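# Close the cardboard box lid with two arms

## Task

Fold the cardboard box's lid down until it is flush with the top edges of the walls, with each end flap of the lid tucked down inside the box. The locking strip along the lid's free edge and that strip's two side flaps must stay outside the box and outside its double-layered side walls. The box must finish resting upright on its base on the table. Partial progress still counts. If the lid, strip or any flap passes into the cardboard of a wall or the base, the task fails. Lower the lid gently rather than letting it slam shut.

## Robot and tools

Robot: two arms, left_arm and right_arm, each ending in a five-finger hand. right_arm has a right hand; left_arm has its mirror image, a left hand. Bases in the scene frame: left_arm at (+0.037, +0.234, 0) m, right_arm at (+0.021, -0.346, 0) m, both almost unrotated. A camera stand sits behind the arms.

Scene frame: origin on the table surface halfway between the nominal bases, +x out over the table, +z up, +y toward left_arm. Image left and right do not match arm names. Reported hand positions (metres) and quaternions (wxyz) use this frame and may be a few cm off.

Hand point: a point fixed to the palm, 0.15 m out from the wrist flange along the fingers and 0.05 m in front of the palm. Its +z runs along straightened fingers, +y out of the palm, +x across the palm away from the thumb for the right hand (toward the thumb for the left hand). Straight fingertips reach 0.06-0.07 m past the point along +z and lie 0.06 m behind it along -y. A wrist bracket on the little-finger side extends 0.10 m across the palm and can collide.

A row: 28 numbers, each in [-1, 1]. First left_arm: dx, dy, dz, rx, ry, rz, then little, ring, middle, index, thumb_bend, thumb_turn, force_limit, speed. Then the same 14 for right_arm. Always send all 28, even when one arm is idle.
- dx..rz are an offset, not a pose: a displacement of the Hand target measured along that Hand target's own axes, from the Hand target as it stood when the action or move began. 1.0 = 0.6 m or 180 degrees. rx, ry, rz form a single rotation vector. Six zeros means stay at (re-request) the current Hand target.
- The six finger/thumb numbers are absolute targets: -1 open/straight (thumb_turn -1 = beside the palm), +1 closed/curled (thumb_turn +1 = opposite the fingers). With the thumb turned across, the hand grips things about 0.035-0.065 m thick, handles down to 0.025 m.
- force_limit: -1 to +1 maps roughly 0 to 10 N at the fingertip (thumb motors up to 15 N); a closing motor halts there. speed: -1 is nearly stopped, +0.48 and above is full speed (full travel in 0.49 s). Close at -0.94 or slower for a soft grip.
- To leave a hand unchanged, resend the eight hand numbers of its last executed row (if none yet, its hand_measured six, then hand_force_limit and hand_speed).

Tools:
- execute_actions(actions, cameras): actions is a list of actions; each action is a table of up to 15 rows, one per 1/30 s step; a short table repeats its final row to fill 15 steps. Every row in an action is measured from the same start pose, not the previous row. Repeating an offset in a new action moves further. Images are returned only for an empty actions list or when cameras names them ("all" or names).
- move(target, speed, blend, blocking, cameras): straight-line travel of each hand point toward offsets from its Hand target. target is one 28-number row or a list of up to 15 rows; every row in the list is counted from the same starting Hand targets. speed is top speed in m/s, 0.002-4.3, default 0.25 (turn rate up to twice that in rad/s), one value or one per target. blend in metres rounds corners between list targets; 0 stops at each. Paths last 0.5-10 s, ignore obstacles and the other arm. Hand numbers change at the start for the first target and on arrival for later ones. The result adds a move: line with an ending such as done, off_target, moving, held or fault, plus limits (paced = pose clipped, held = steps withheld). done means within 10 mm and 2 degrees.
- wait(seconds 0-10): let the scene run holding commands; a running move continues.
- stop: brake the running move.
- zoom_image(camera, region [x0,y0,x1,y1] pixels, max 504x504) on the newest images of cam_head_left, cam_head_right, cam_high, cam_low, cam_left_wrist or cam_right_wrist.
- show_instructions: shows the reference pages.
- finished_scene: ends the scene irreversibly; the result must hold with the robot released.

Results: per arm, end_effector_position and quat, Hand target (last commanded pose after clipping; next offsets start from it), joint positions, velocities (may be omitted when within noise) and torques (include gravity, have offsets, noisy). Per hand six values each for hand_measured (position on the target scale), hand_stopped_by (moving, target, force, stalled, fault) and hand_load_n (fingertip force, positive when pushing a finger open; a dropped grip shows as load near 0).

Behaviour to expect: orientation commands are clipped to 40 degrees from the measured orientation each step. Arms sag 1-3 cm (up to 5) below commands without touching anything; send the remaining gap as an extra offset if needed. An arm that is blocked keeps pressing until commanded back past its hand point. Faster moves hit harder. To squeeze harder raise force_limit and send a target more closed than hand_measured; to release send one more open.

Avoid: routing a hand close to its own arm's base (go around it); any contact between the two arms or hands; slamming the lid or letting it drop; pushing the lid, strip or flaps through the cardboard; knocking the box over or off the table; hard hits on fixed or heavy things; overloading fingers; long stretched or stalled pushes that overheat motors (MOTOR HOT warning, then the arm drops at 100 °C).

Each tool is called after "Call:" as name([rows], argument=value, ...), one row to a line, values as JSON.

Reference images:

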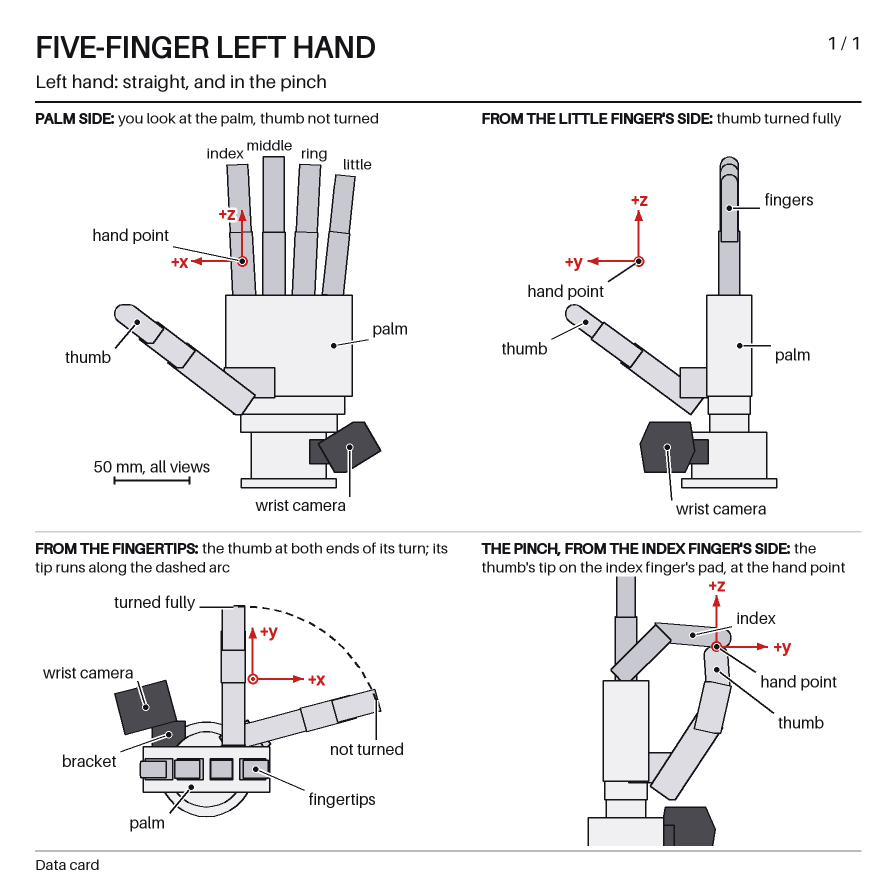

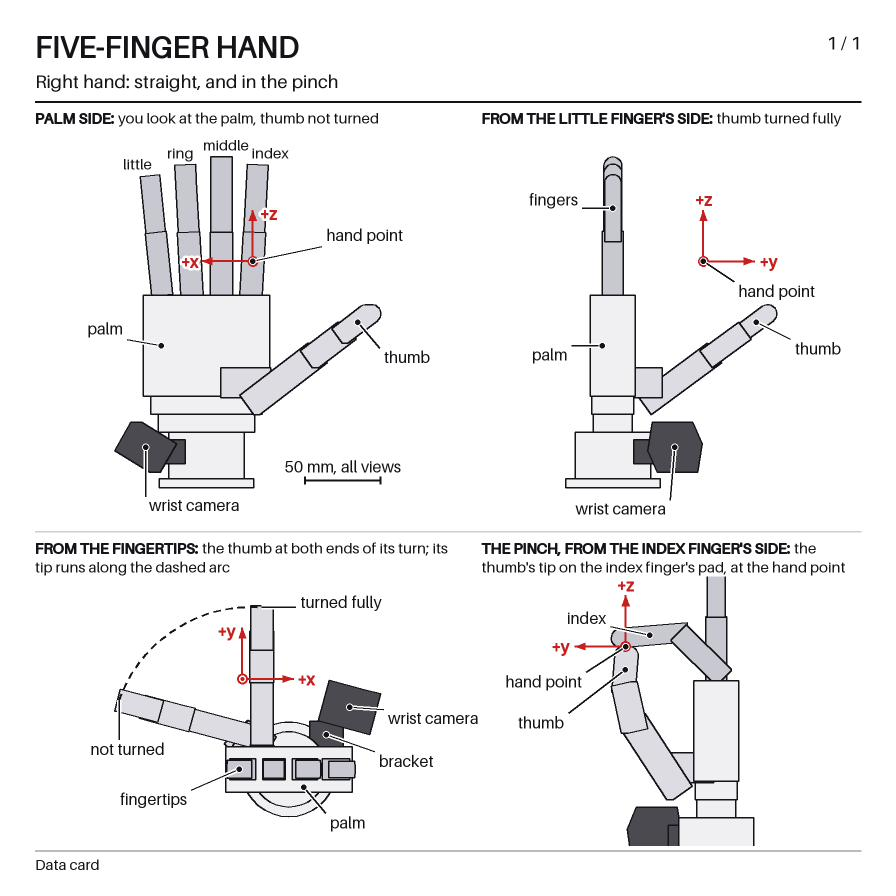

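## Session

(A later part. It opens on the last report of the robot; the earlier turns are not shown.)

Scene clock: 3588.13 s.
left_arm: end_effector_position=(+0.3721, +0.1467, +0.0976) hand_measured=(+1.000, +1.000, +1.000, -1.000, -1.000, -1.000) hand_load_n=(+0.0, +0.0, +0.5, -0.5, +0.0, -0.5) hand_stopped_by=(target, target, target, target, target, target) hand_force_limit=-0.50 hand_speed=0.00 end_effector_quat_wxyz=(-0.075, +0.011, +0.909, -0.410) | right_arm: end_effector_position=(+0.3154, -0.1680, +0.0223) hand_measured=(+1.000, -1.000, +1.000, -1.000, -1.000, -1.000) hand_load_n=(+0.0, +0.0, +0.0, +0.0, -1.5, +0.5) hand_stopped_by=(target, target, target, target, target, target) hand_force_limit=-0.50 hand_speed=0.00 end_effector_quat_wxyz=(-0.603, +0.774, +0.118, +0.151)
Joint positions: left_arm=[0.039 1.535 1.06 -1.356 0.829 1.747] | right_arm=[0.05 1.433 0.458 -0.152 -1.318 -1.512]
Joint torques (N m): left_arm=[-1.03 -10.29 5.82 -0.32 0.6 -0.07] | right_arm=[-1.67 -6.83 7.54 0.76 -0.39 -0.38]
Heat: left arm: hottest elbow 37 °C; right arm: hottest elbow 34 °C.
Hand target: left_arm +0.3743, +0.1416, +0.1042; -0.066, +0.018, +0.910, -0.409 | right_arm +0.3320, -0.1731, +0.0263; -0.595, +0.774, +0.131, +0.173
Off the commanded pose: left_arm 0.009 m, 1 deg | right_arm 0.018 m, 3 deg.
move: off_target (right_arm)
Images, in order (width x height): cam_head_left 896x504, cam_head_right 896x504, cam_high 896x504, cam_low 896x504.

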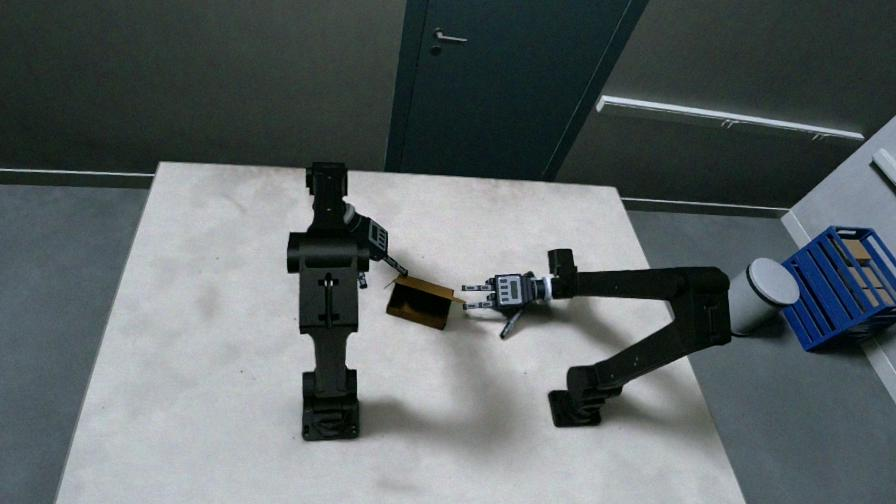

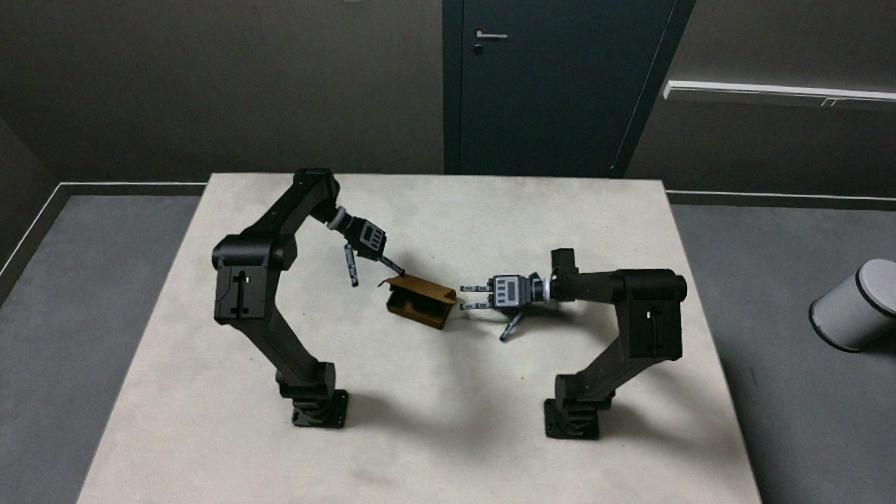

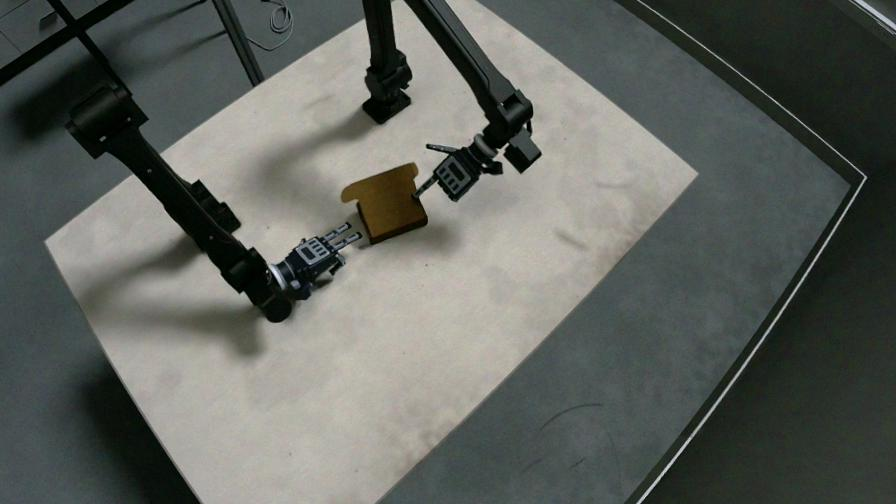

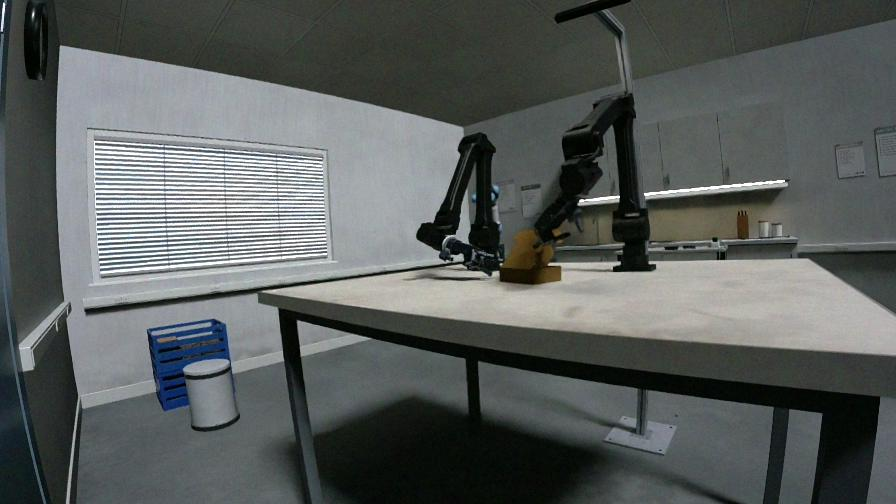

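Call:
move(target=[0.0238,0.0198,0.0107,0,0,0,1,1,1,-1,-1,-1,-0.5,0,0,0,0,0,0,0,1,-1,1,-1,-1,-1,-0.5,0], speed=0.03, cameras=["cam_head_left","cam_head_right","cam_high","cam_low"])

Call:
zoom_image(camera="cam_head_left", region=[365, 245, 475, 335])

Call:
zoom_image(camera="cam_high", region=[320, 130, 460, 250])

Call:
zoom_image(camera="cam_low", region=[470, 200, 590, 290])

Scene clock: 3615.90 s.
left_arm: end_effector_position=(+0.3560, +0.1460, +0.0888) hand_measured=(+1.000, +1.000, +1.000, -1.000, -1.000, -1.000) hand_load_n=(+0.0, +0.0, +0.0, +0.0, +0.0, -0.5) hand_stopped_by=(target, target, target, target, target, target) hand_force_limit=-0.50 hand_speed=0.00 end_effector_quat_wxyz=(-0.078, +0.009, +0.909, -0.410) | right_arm: end_effector_position=(+0.3154, -0.1680, +0.0223) hand_measured=(+1.000, -1.000, +1.000, -1.000, -1.000, -1.000) hand_load_n=(+0.0, +0.0, +0.0, +0.0, -1.5, +0.0) hand_stopped_by=(target, target, target, target, target, target) hand_force_limit=-0.50 hand_speed=0.00 end_effector_quat_wxyz=(-0.603, +0.774, +0.118, +0.151)
Joint positions: left_arm=[0.039 1.512 1.006 -1.332 0.829 1.747] | right_arm=[0.05 1.433 0.458 -0.152 -1.318 -1.512]
Joint torques (N m): left_arm=[0.32 -9.82 5.49 -0.28 0.42 0.07] | right_arm=[-1.67 -6.89 7.57 0.72 -0.39 -0.4]
Heat: left arm: hottest elbow 35 °C; right arm: hottest elbow 34 °C.
Hand target: left_arm +0.3591, +0.1459, +0.0927; -0.065, +0.018, +0.910, -0.409 | right_arm +0.3320, -0.1731, +0.0263; -0.595, +0.774, +0.131, +0.173
Off the commanded pose: left_arm 0.005 m, 2 deg | right_arm 0.018 m, 3 deg.
move: off_target (right_arm)
Images, in order (width x height): cam_head_left 896x504, cam_head_right 896x504, cam_high 896x504, cam_low 896x504.

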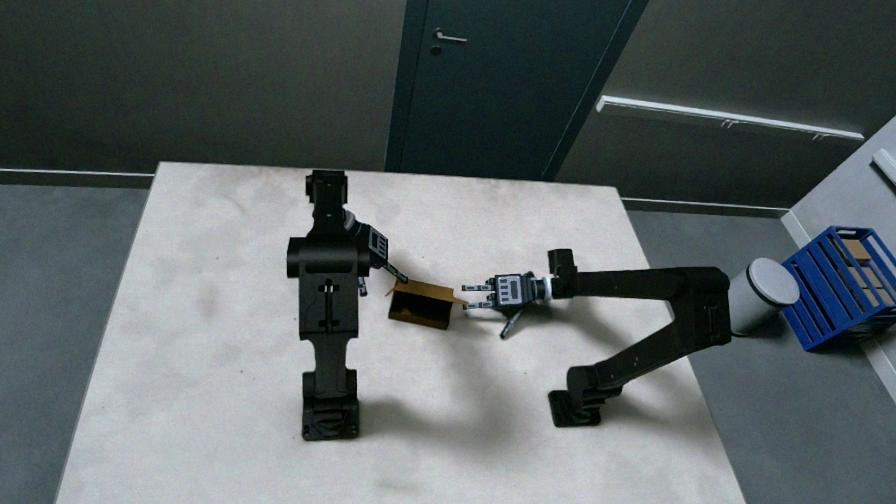

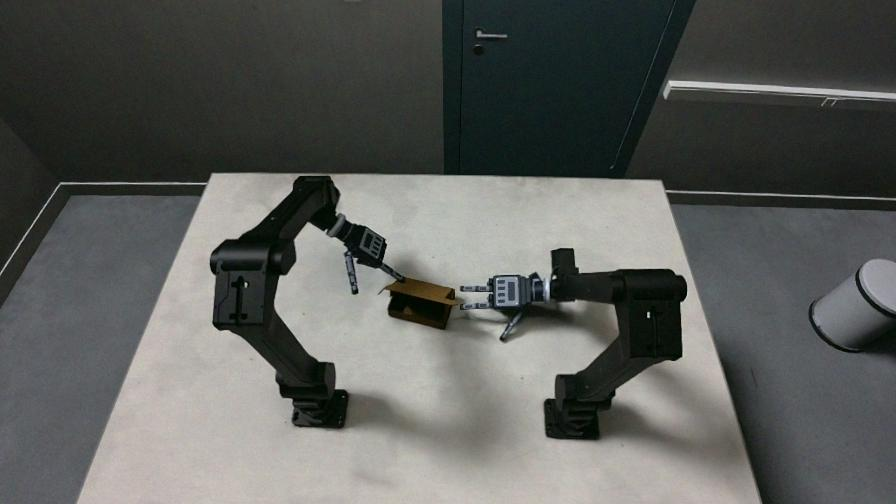

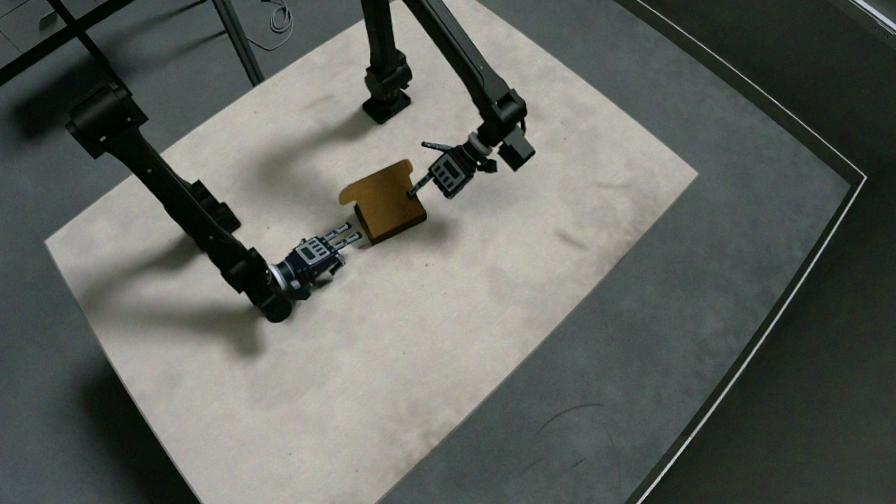

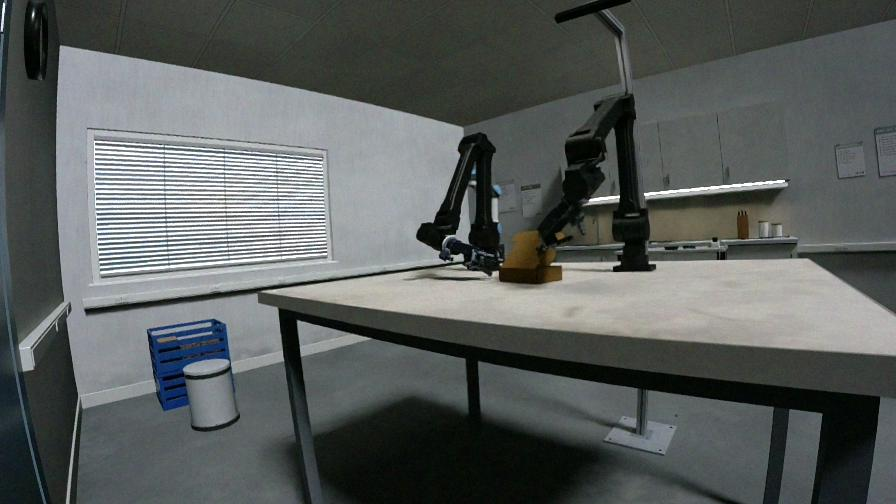

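Scaled by 4.582 from the camera's 896x504 image, which has a finer 1280x720 frame.

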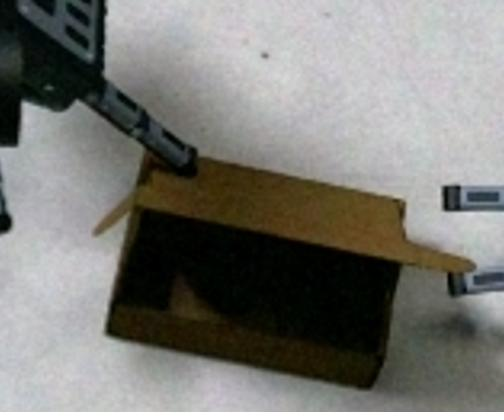

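Scaled by 3.600 from the camera's 896x504 image, which has a finer 1280x720 frame.

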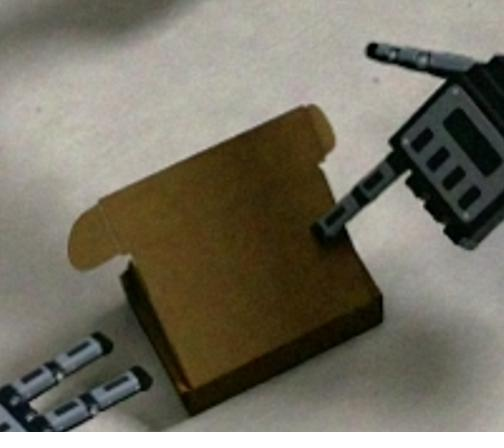

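Scaled by 4.200 from the camera's 896x504 image, which has a finer 1280x720 frame.

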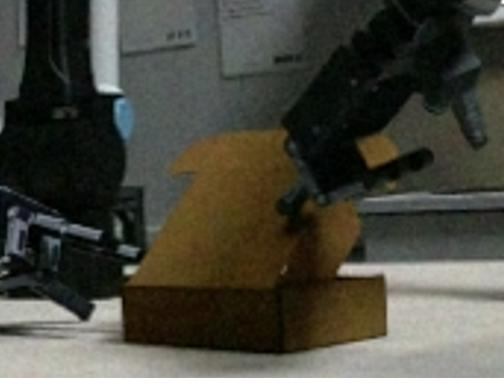

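Call:
move([
  [-0.0155,-0.0078,-0.0088,0,0,0,1,1,1,-1,-1,-1,-0.5,0,0,0,0,0,0,0,1,-1,1,-1,-1,-1,-0.5,0],
  [0.0373,-0.0525,-0.0382,0,0,0,1,1,1,-1,-1,-1,-0.5,0,0,0,0,0,0,0,1,-1,1,-1,-1,-1,-0.5,0],
], speed=0.05, cameras=["cam_head_left","cam_head_right","cam_high","cam_low"])

Call:
zoom_image(camera="cam_head_left", region=[365, 245, 475, 335])

Call:
zoom_image(camera="cam_high", region=[320, 130, 460, 250])

Call:
zoom_image(camera="cam_low", region=[470, 200, 590, 290])

Scene clock: 3686.77 s.
left_arm: end_effector_position=(+0.3374, +0.1453, +0.1242) hand_measured=(+1.000, +1.000, +1.000, -1.000, -1.000, -1.000) hand_load_n=(+0.0, +0.0, +0.0, +0.0, +0.0, +0.0) hand_stopped_by=(target, target, target, target, target, target) hand_force_limit=-0.50 hand_speed=0.00 end_effector_quat_wxyz=(-0.074, +0.011, +0.909, -0.410) | right_arm: end_effector_position=(+0.3154, -0.1680, +0.0223) hand_measured=(+1.000, -1.000, +1.000, -1.000, -1.000, -1.000) hand_load_n=(+0.0, -0.5, +0.0, +0.0, -1.5, +0.5) hand_stopped_by=(target, target, target, target, target, target) hand_force_limit=-0.50 hand_speed=0.00 end_effector_quat_wxyz=(-0.603, +0.774, +0.118, +0.151)
Joint positions: left_arm=[0.039 1.414 1.006 -1.42 0.829 1.747] | right_arm=[0.05 1.433 0.458 -0.152 -1.318 -1.512]
Joint torques (N m): left_arm=[0.38 -8.64 6.84 -0.84 0.5 0.02] | right_arm=[-1.67 -6.77 7.56 0.75 -0.4 -0.38]
Heat: left arm: hottest elbow 33 °C; right arm: hottest elbow 34 °C.
Hand target: left_arm +0.3406, +0.1439, +0.1337; -0.065, +0.018, +0.910, -0.409 | right_arm +0.3320, -0.1731, +0.0263; -0.595, +0.774, +0.131, +0.173
Off the commanded pose: left_arm 0.010 m, 1 deg | right_arm 0.018 m, 3 deg.
move: off_target (right_arm)
Images, in order (width x height): cam_head_left 896x504, cam_head_right 896x504, cam_high 896x504, cam_low 896x504.

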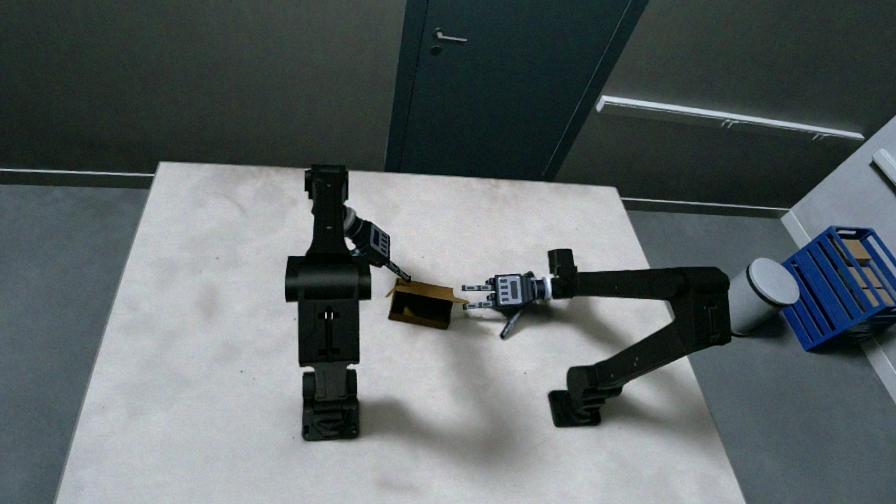

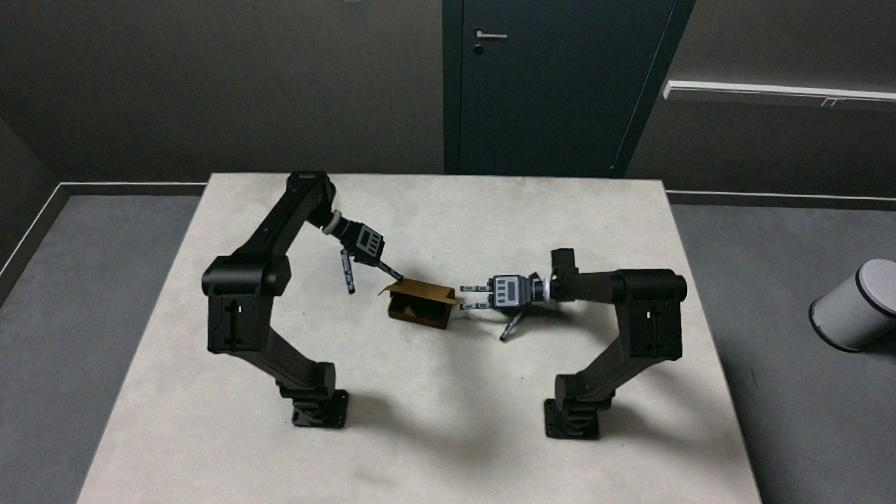

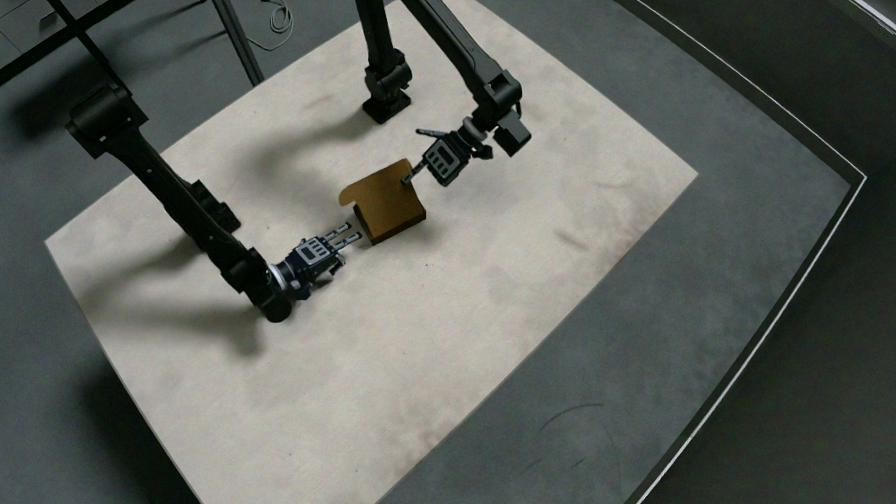

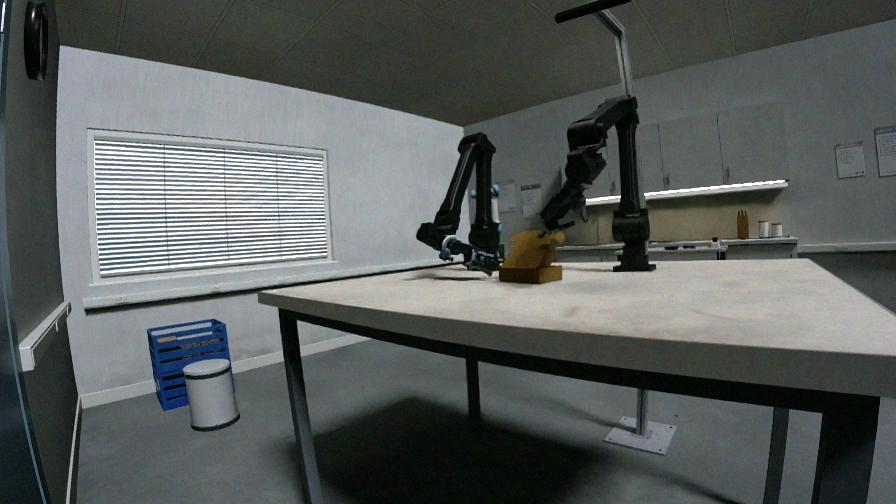

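Scaled by 4.582 from the camera's 896x504 image, which has a finer 1280x720 frame.

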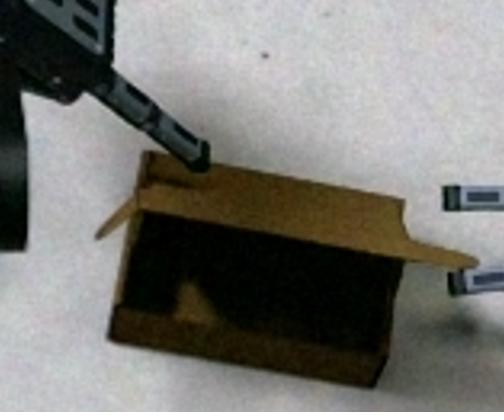

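Scaled by 3.600 from the camera's 896x504 image, which has a finer 1280x720 frame.

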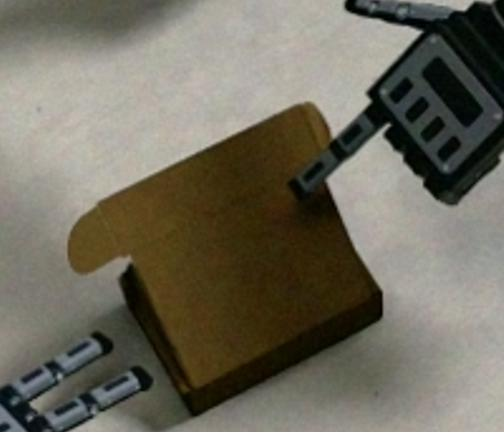

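Scaled by 4.200 from the camera's 896x504 image, which has a finer 1280x720 frame.

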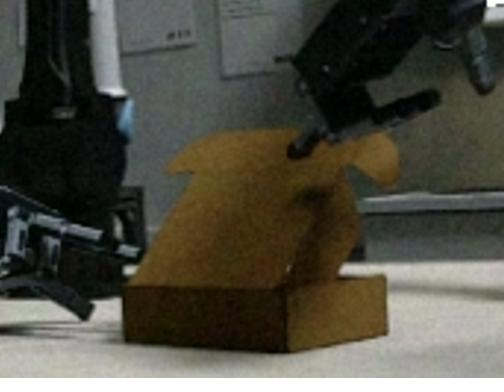

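Call:
move(target=[-0.0056,0.0398,0.035,0,0,0,1,1,1,-1,-1,-1,-0.5,0,0,0,0,0,0,0,1,-1,1,-1,-1,-1,-0.5,0], speed=0.04, cameras=["cam_head_left","cam_head_right","cam_high","cam_low"])

Call:
zoom_image(camera="cam_head_left", region=[365, 245, 475, 335])

Call:
zoom_image(camera="cam_high", region=[320, 130, 460, 250])

Call:
zoom_image(camera="cam_low", region=[470, 200, 590, 290])

Scene clock: 3703.30 s.
left_arm: end_effector_position=(+0.3384, +0.1453, +0.1046) hand_measured=(+1.000, +1.000, +1.000, -1.000, -1.000, -1.000) hand_load_n=(+0.0, +0.0, +0.0, +0.0, -0.5, -0.5) hand_stopped_by=(target, target, target, target, target, target) hand_force_limit=-0.50 hand_speed=0.00 end_effector_quat_wxyz=(-0.065, +0.015, +0.910, -0.409) | right_arm: end_effector_position=(+0.3154, -0.1680, +0.0223) hand_measured=(+1.000, -1.000, +1.000, -1.000, -1.000, -1.000) hand_load_n=(+0.0, +0.0, +0.0, +0.0, -1.5, +0.0) hand_stopped_by=(target, target, target, target, target, target) hand_force_limit=-0.50 hand_speed=0.00 end_effector_quat_wxyz=(-0.603, +0.774, +0.118, +0.151)
Joint positions: left_arm=[0.039 1.427 0.967 -1.349 0.829 1.747] | right_arm=[0.05 1.433 0.458 -0.152 -1.318 -1.512]
Joint torques (N m): left_arm=[0.09 -6.42 5.86 -0.2 0.49 0.01] | right_arm=[-1.73 -6.77 7.57 0.72 -0.4 -0.39]
Heat: left arm: hottest elbow 34 °C; right arm: hottest elbow 34 °C.
Hand target: left_arm +0.3408, +0.1439, +0.1017; -0.065, +0.018, +0.910, -0.409 | right_arm +0.3320, -0.1731, +0.0263; -0.595, +0.774, +0.131, +0.173
Off the commanded pose: left_arm 0.004 m, 0 deg | right_arm 0.018 m, 3 deg.
move: off_target (right_arm)
Images, in order (width x height): cam_head_left 896x504, cam_head_right 896x504, cam_high 896x504, cam_low 896x504.

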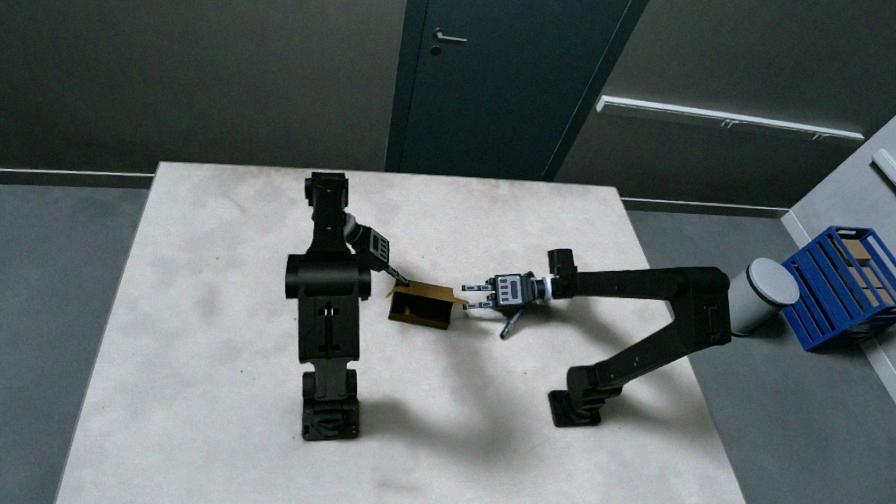

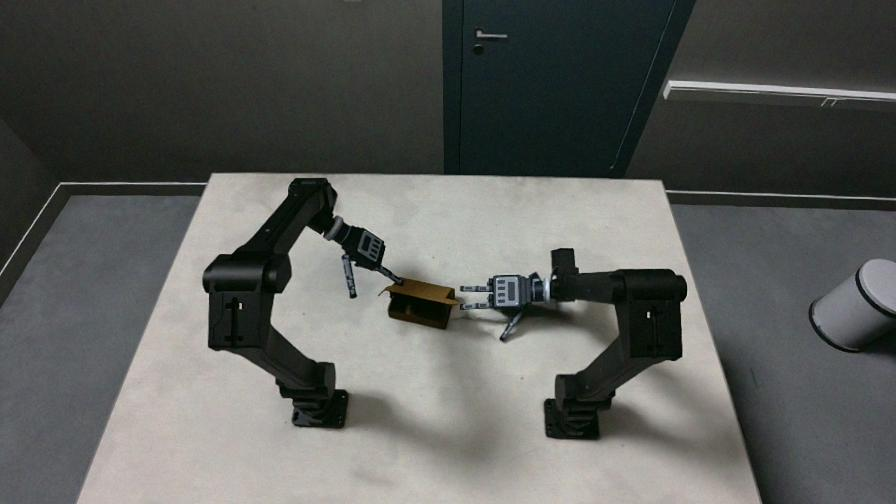

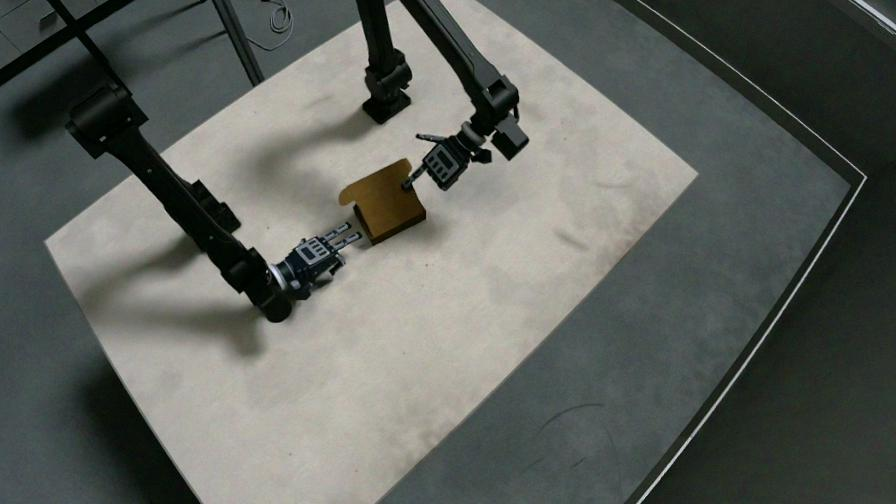

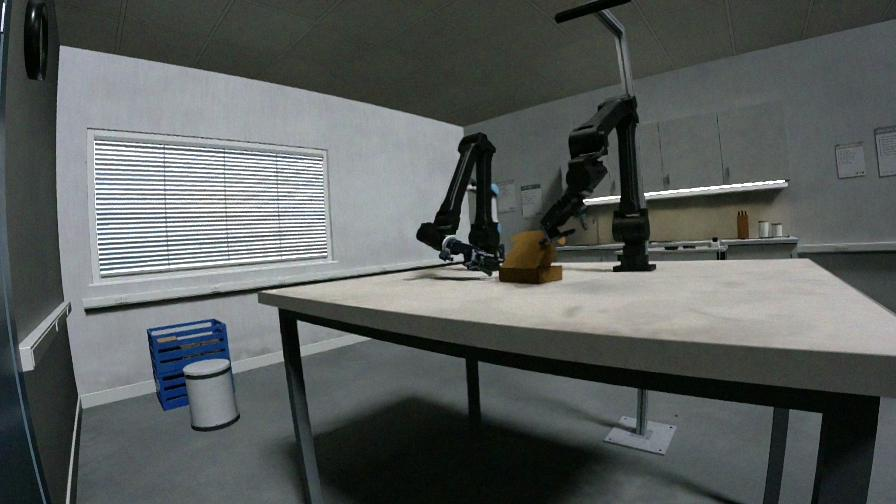

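Scaled by 4.582 from the camera's 896x504 image, which has a finer 1280x720 frame.

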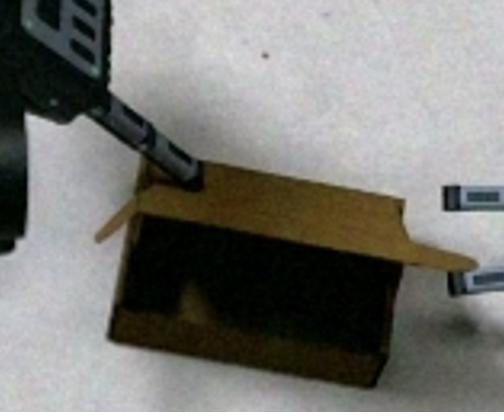

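Scaled by 3.600 from the camera's 896x504 image, which has a finer 1280x720 frame.

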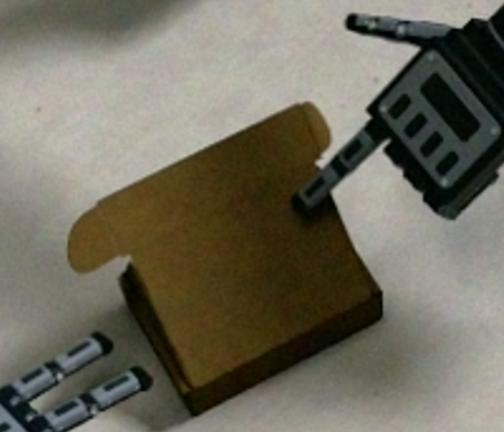

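Scaled by 4.200 from the camera's 896x504 image, which has a finer 1280x720 frame.

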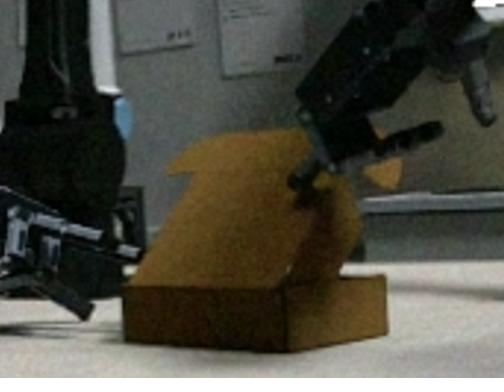

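Call:
move(target=[-0.0038,0.0274,0.0241,0,0,0,1,1,1,-1,-1,-1,-0.5,0,0,0,0,0,0,0,1,-1,1,-1,-1,-1,-0.5,0], speed=0.03, cameras=["cam_head_left","cam_head_right","cam_high","cam_low"])

Call:
zoom_image(camera="cam_head_left", region=[365, 245, 475, 335])

Call:
zoom_image(camera="cam_high", region=[320, 130, 460, 250])

Call:
zoom_image(camera="cam_low", region=[470, 200, 590, 290])

Scene clock: 3716.23 s.
left_arm: end_effector_position=(+0.3390, +0.1452, +0.0838) hand_measured=(+1.000, +1.000, +1.000, -1.000, -1.000, -1.000) hand_load_n=(+0.0, +0.0, +0.0, +0.0, +0.0, +0.0) hand_stopped_by=(target, target, target, target, target, target) hand_force_limit=-0.50 hand_speed=0.00 end_effector_quat_wxyz=(-0.064, +0.016, +0.910, -0.410) | right_arm: end_effector_position=(+0.3154, -0.1680, +0.0223) hand_measured=(+1.000, -1.000, +1.000, -1.000, -1.000, -1.000) hand_load_n=(+0.0, +0.0, +0.0, +0.0, -1.0, +0.5) hand_stopped_by=(target, target, target, target, target, target) hand_force_limit=-0.50 hand_speed=0.00 end_effector_quat_wxyz=(-0.603, +0.774, +0.118, +0.151)
Joint positions: left_arm=[0.039 1.454 0.935 -1.286 0.83 1.747] | right_arm=[0.05 1.433 0.458 -0.152 -1.318 -1.512]
Joint torques (N m): left_arm=[0.15 -6.71 5.48 -0.03 0.45 0.01] | right_arm=[-1.73 -6.77 7.54 0.73 -0.4 -0.39]
Heat: left arm: hottest elbow 34 °C; right arm: hottest elbow 34 °C.
Hand target: left_arm +0.3408, +0.1439, +0.0797; -0.065, +0.018, +0.910, -0.409 | right_arm +0.3320, -0.1731, +0.0263; -0.595, +0.774, +0.131, +0.173
Off the commanded pose: left_arm 0.005 m, 0 deg | right_arm 0.018 m, 3 deg.
move: off_target (right_arm)
Images, in order (width x height): cam_head_left 896x504, cam_head_right 896x504, cam_high 896x504, cam_low 896x504.

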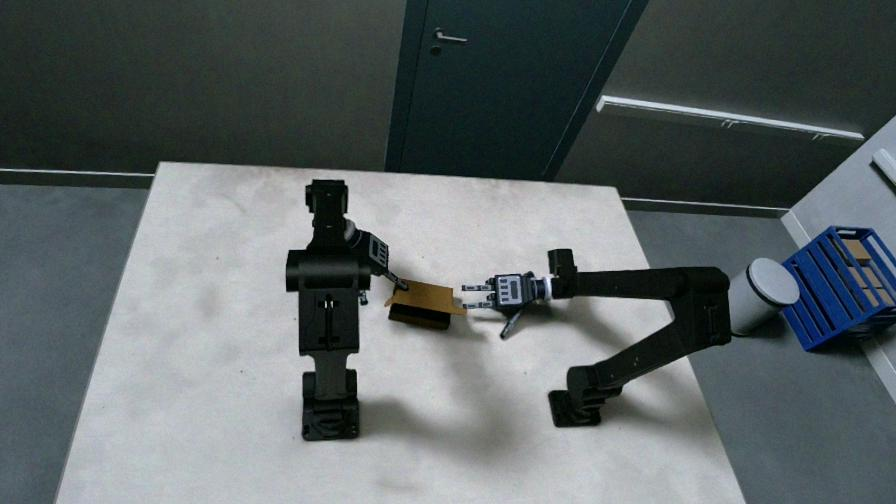

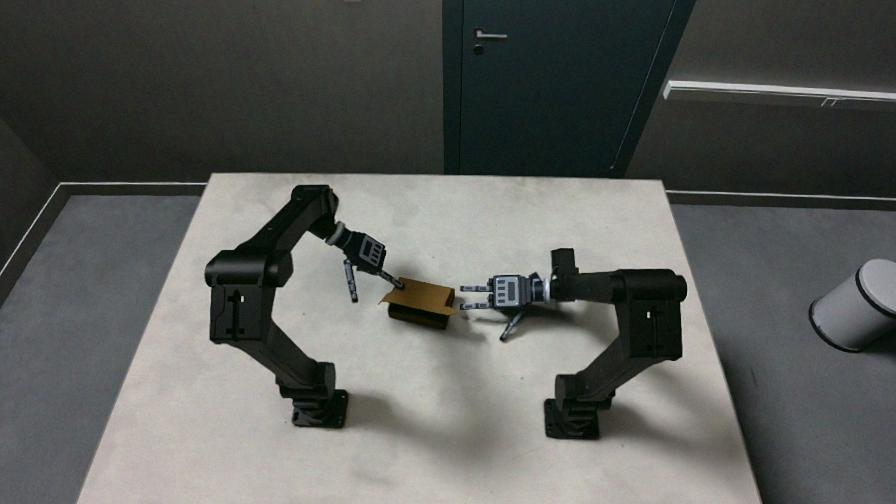

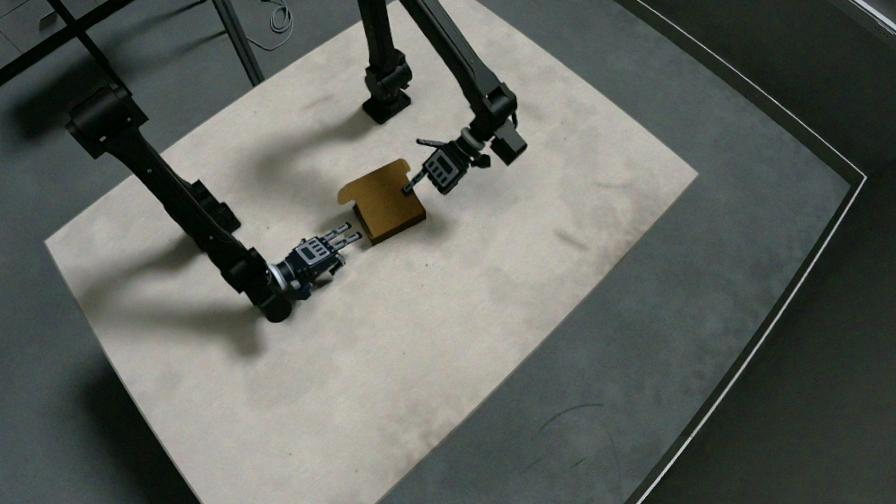

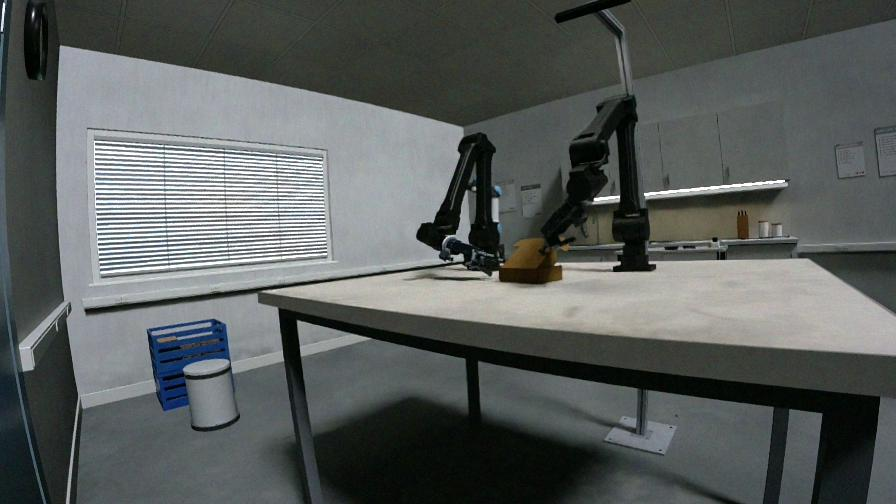

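Scaled by 4.582 from the camera's 896x504 image, which has a finer 1280x720 frame.

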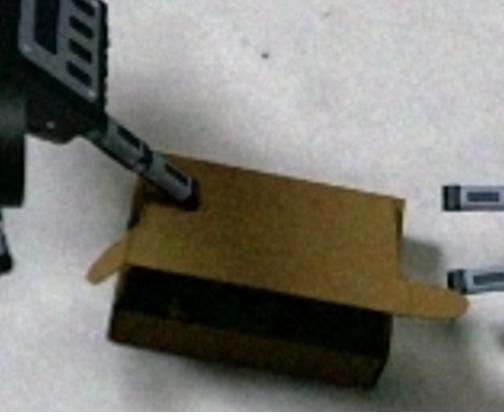

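Scaled by 3.600 from the camera's 896x504 image, which has a finer 1280x720 frame.

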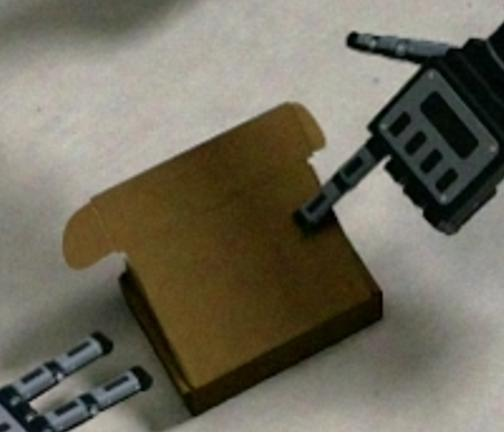

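Scaled by 4.200 from the camera's 896x504 image, which has a finer 1280x720 frame.

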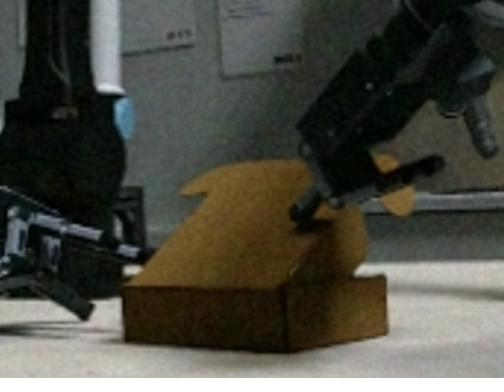

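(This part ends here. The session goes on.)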